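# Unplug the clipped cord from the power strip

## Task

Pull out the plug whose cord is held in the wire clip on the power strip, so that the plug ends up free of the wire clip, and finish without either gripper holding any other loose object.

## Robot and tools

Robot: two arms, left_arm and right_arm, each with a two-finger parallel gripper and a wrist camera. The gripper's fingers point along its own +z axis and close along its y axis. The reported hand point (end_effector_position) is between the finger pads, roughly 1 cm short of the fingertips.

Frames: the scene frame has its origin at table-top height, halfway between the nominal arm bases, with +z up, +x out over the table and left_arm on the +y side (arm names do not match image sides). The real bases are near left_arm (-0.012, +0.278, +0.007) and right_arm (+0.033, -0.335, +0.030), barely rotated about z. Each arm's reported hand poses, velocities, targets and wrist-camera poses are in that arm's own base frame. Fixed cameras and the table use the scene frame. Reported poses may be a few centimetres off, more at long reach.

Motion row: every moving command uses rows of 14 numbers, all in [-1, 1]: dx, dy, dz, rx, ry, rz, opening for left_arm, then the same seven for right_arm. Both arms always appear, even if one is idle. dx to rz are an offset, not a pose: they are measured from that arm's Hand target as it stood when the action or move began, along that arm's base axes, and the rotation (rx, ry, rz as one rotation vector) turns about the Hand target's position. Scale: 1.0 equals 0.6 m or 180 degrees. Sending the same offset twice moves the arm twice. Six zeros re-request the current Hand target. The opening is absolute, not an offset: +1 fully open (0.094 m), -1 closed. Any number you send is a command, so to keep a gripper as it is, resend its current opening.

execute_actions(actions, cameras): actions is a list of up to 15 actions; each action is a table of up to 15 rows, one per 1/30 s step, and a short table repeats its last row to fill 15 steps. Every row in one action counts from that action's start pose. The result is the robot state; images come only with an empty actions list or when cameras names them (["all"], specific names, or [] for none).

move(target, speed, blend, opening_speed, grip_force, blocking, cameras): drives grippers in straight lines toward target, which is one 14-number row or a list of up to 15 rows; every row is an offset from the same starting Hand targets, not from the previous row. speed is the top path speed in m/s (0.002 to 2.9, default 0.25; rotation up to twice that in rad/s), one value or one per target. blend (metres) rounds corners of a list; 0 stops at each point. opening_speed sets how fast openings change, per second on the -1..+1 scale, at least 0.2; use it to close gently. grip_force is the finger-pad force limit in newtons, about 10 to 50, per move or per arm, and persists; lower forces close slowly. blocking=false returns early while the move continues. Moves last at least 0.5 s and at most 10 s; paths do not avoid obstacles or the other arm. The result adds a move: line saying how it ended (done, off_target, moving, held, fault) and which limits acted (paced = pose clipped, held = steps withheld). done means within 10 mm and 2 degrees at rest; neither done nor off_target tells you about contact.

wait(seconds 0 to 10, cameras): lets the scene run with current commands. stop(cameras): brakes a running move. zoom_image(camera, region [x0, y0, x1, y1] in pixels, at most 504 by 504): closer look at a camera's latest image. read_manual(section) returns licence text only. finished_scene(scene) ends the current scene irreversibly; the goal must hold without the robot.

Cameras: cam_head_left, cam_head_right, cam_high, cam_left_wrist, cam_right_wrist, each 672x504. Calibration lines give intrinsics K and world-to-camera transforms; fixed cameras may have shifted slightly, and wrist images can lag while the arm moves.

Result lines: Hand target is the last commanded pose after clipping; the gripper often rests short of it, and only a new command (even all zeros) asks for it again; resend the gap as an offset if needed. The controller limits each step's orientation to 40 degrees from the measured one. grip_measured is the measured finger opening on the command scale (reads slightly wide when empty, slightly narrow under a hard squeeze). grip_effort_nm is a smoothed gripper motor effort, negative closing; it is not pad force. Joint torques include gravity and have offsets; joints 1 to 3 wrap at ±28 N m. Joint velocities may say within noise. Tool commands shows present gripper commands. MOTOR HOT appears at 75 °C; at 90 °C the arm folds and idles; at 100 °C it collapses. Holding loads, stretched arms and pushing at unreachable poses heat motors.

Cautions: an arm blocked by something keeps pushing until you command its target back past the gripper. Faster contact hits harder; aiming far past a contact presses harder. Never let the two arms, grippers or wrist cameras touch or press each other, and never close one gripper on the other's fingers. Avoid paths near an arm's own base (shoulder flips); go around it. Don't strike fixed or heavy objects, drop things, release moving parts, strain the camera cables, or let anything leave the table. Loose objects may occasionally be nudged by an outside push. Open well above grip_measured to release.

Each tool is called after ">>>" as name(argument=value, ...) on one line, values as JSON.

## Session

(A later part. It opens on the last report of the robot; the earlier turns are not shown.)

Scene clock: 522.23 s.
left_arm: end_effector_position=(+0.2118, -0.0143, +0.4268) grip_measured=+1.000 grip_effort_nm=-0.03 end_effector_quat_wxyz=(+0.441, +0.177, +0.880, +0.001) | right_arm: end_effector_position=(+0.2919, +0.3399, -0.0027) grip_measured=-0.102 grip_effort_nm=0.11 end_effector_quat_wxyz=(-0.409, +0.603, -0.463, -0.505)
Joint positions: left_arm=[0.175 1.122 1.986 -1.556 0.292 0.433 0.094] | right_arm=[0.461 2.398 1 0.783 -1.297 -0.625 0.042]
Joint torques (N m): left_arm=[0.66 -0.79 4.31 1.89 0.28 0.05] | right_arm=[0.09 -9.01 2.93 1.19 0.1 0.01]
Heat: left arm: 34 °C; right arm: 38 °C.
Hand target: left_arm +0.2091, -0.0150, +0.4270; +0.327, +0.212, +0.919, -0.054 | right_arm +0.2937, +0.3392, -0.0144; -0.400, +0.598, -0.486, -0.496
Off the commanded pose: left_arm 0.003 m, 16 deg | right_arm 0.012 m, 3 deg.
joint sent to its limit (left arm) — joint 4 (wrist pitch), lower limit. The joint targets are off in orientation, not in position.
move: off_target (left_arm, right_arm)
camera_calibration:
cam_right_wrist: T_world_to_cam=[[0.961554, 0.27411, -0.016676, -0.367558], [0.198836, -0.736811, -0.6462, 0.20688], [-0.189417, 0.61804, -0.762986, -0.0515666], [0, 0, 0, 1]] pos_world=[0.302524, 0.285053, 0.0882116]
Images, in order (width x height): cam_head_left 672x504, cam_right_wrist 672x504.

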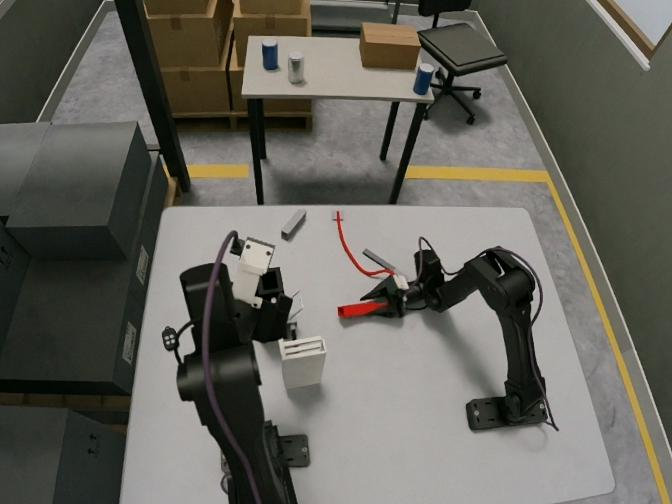

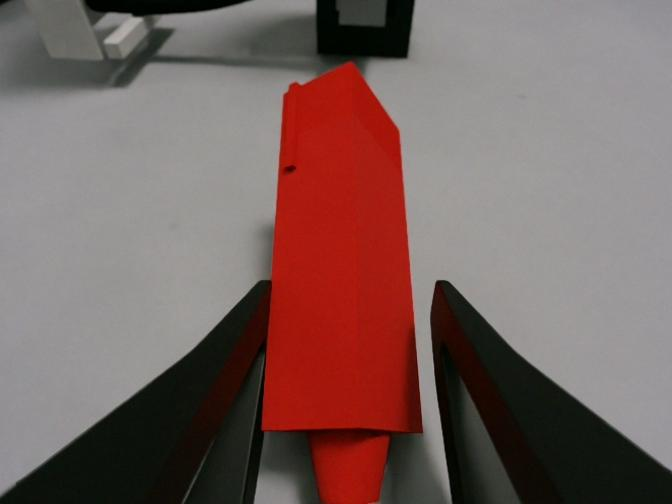

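>>> move(target=[[0,0,0,0,0,0,1,0,0,0,0,0,0,0.6],[0,0,0,0,0,0,1,0.01,-0.07,0.12,0,0,0,0.6]], speed=0.1, cameras=["all"])

Scene clock: 529.43 s.
left_arm: end_effector_position=(+0.2118, -0.0143, +0.4268) grip_measured=+1.000 grip_effort_nm=-0.03 end_effector_quat_wxyz=(+0.441, +0.177, +0.880, +0.001) | right_arm: end_effector_position=(+0.2968, +0.2956, +0.0403) grip_measured=+0.599 grip_effort_nm=0.09 end_effector_quat_wxyz=(-0.387, +0.592, -0.505, -0.494)
Joint positions: left_arm=[0.175 1.122 1.986 -1.556 0.292 0.433 0.094] | right_arm=[0.352 2.15 0.973 0.216 -1.31 -0.903 0.075]
Joint torques (N m): left_arm=[0.68 -0.79 4.31 1.89 0.28 0.06] | right_arm=[-0.17 -11.34 5.41 1.02 -0.79 -0.11]
Heat: left arm: 34 °C; right arm: 38 °C.
Hand target: left_arm +0.2091, -0.0150, +0.4270; +0.327, +0.212, +0.919, -0.054 | right_arm +0.2998, +0.2972, +0.0576; -0.400, +0.598, -0.486, -0.496
Off the commanded pose: left_arm 0.003 m, 16 deg | right_arm 0.018 m, 3 deg.
joint sent to its limit (left arm) — joint 4 (wrist pitch), lower limit. The joint targets are off in orientation, not in position.
move: off_target (left_arm, right_arm)
camera_calibration:
cam_left_wrist: T_world_to_cam=[[-0.291759, -0.934421, -0.204287, 0.138539], [-0.922435, 0.331364, -0.198273, 0.298144], [0.252963, 0.130593, -0.958621, 0.467094], [0, 0, 0, 1]] pos_world=[0.19728, -0.0303393, 0.535182]
cam_right_wrist: T_world_to_cam=[[0.970722, 0.224138, -0.0863801, -0.344627], [0.128431, -0.788183, -0.601891, 0.235332], [-0.20299, 0.573174, -0.793893, 0.02811], [0, 0, 0, 1]] pos_world=[0.310019, 0.246617, 0.134191]

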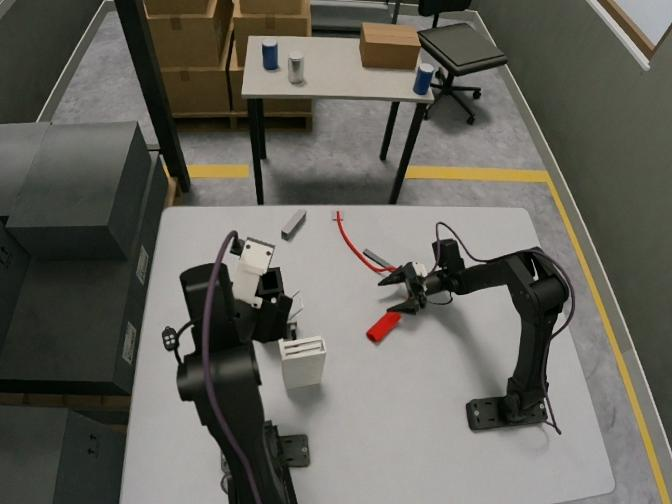

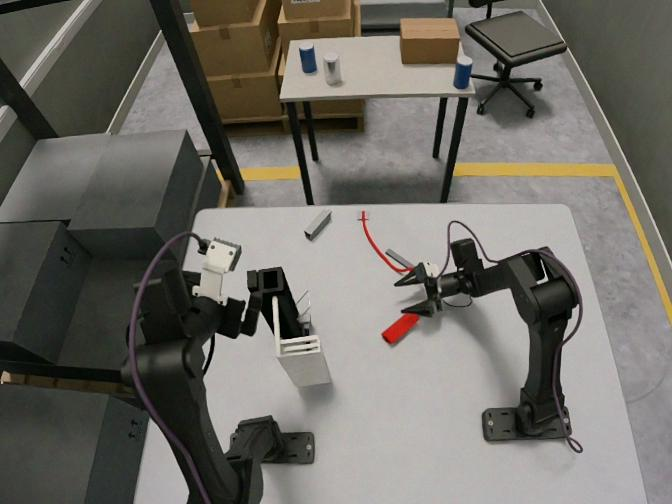

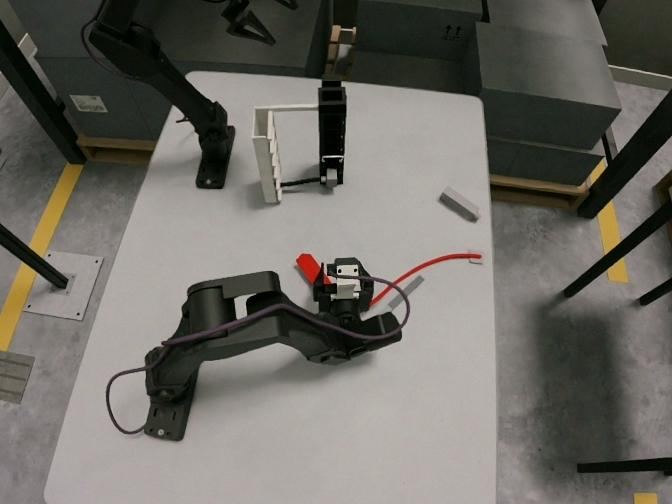

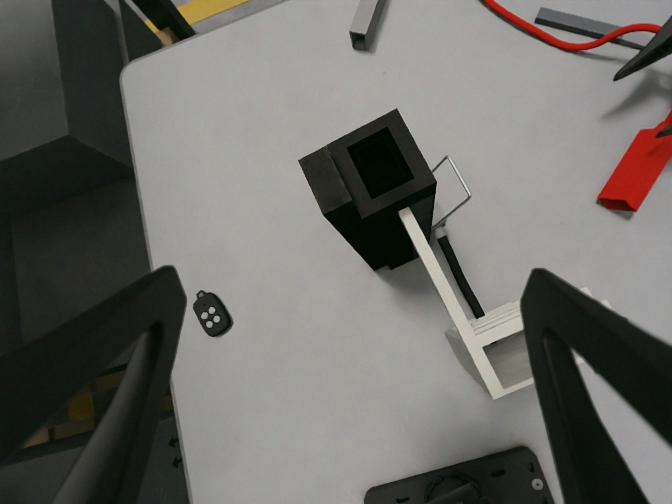

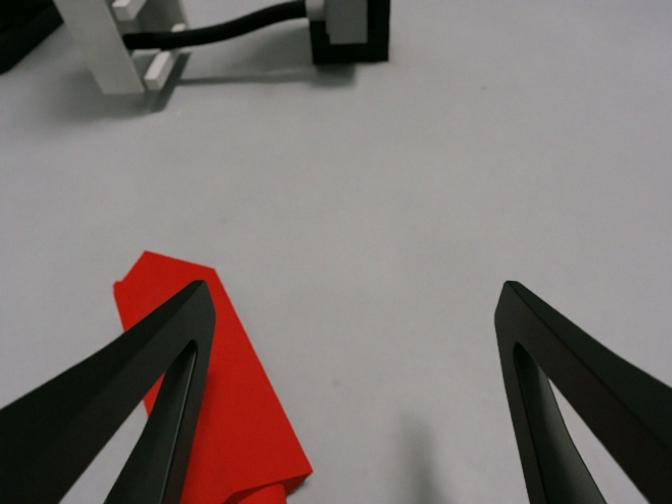

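>>> finished_scene(scene=1)

The scene is finished: the task was done.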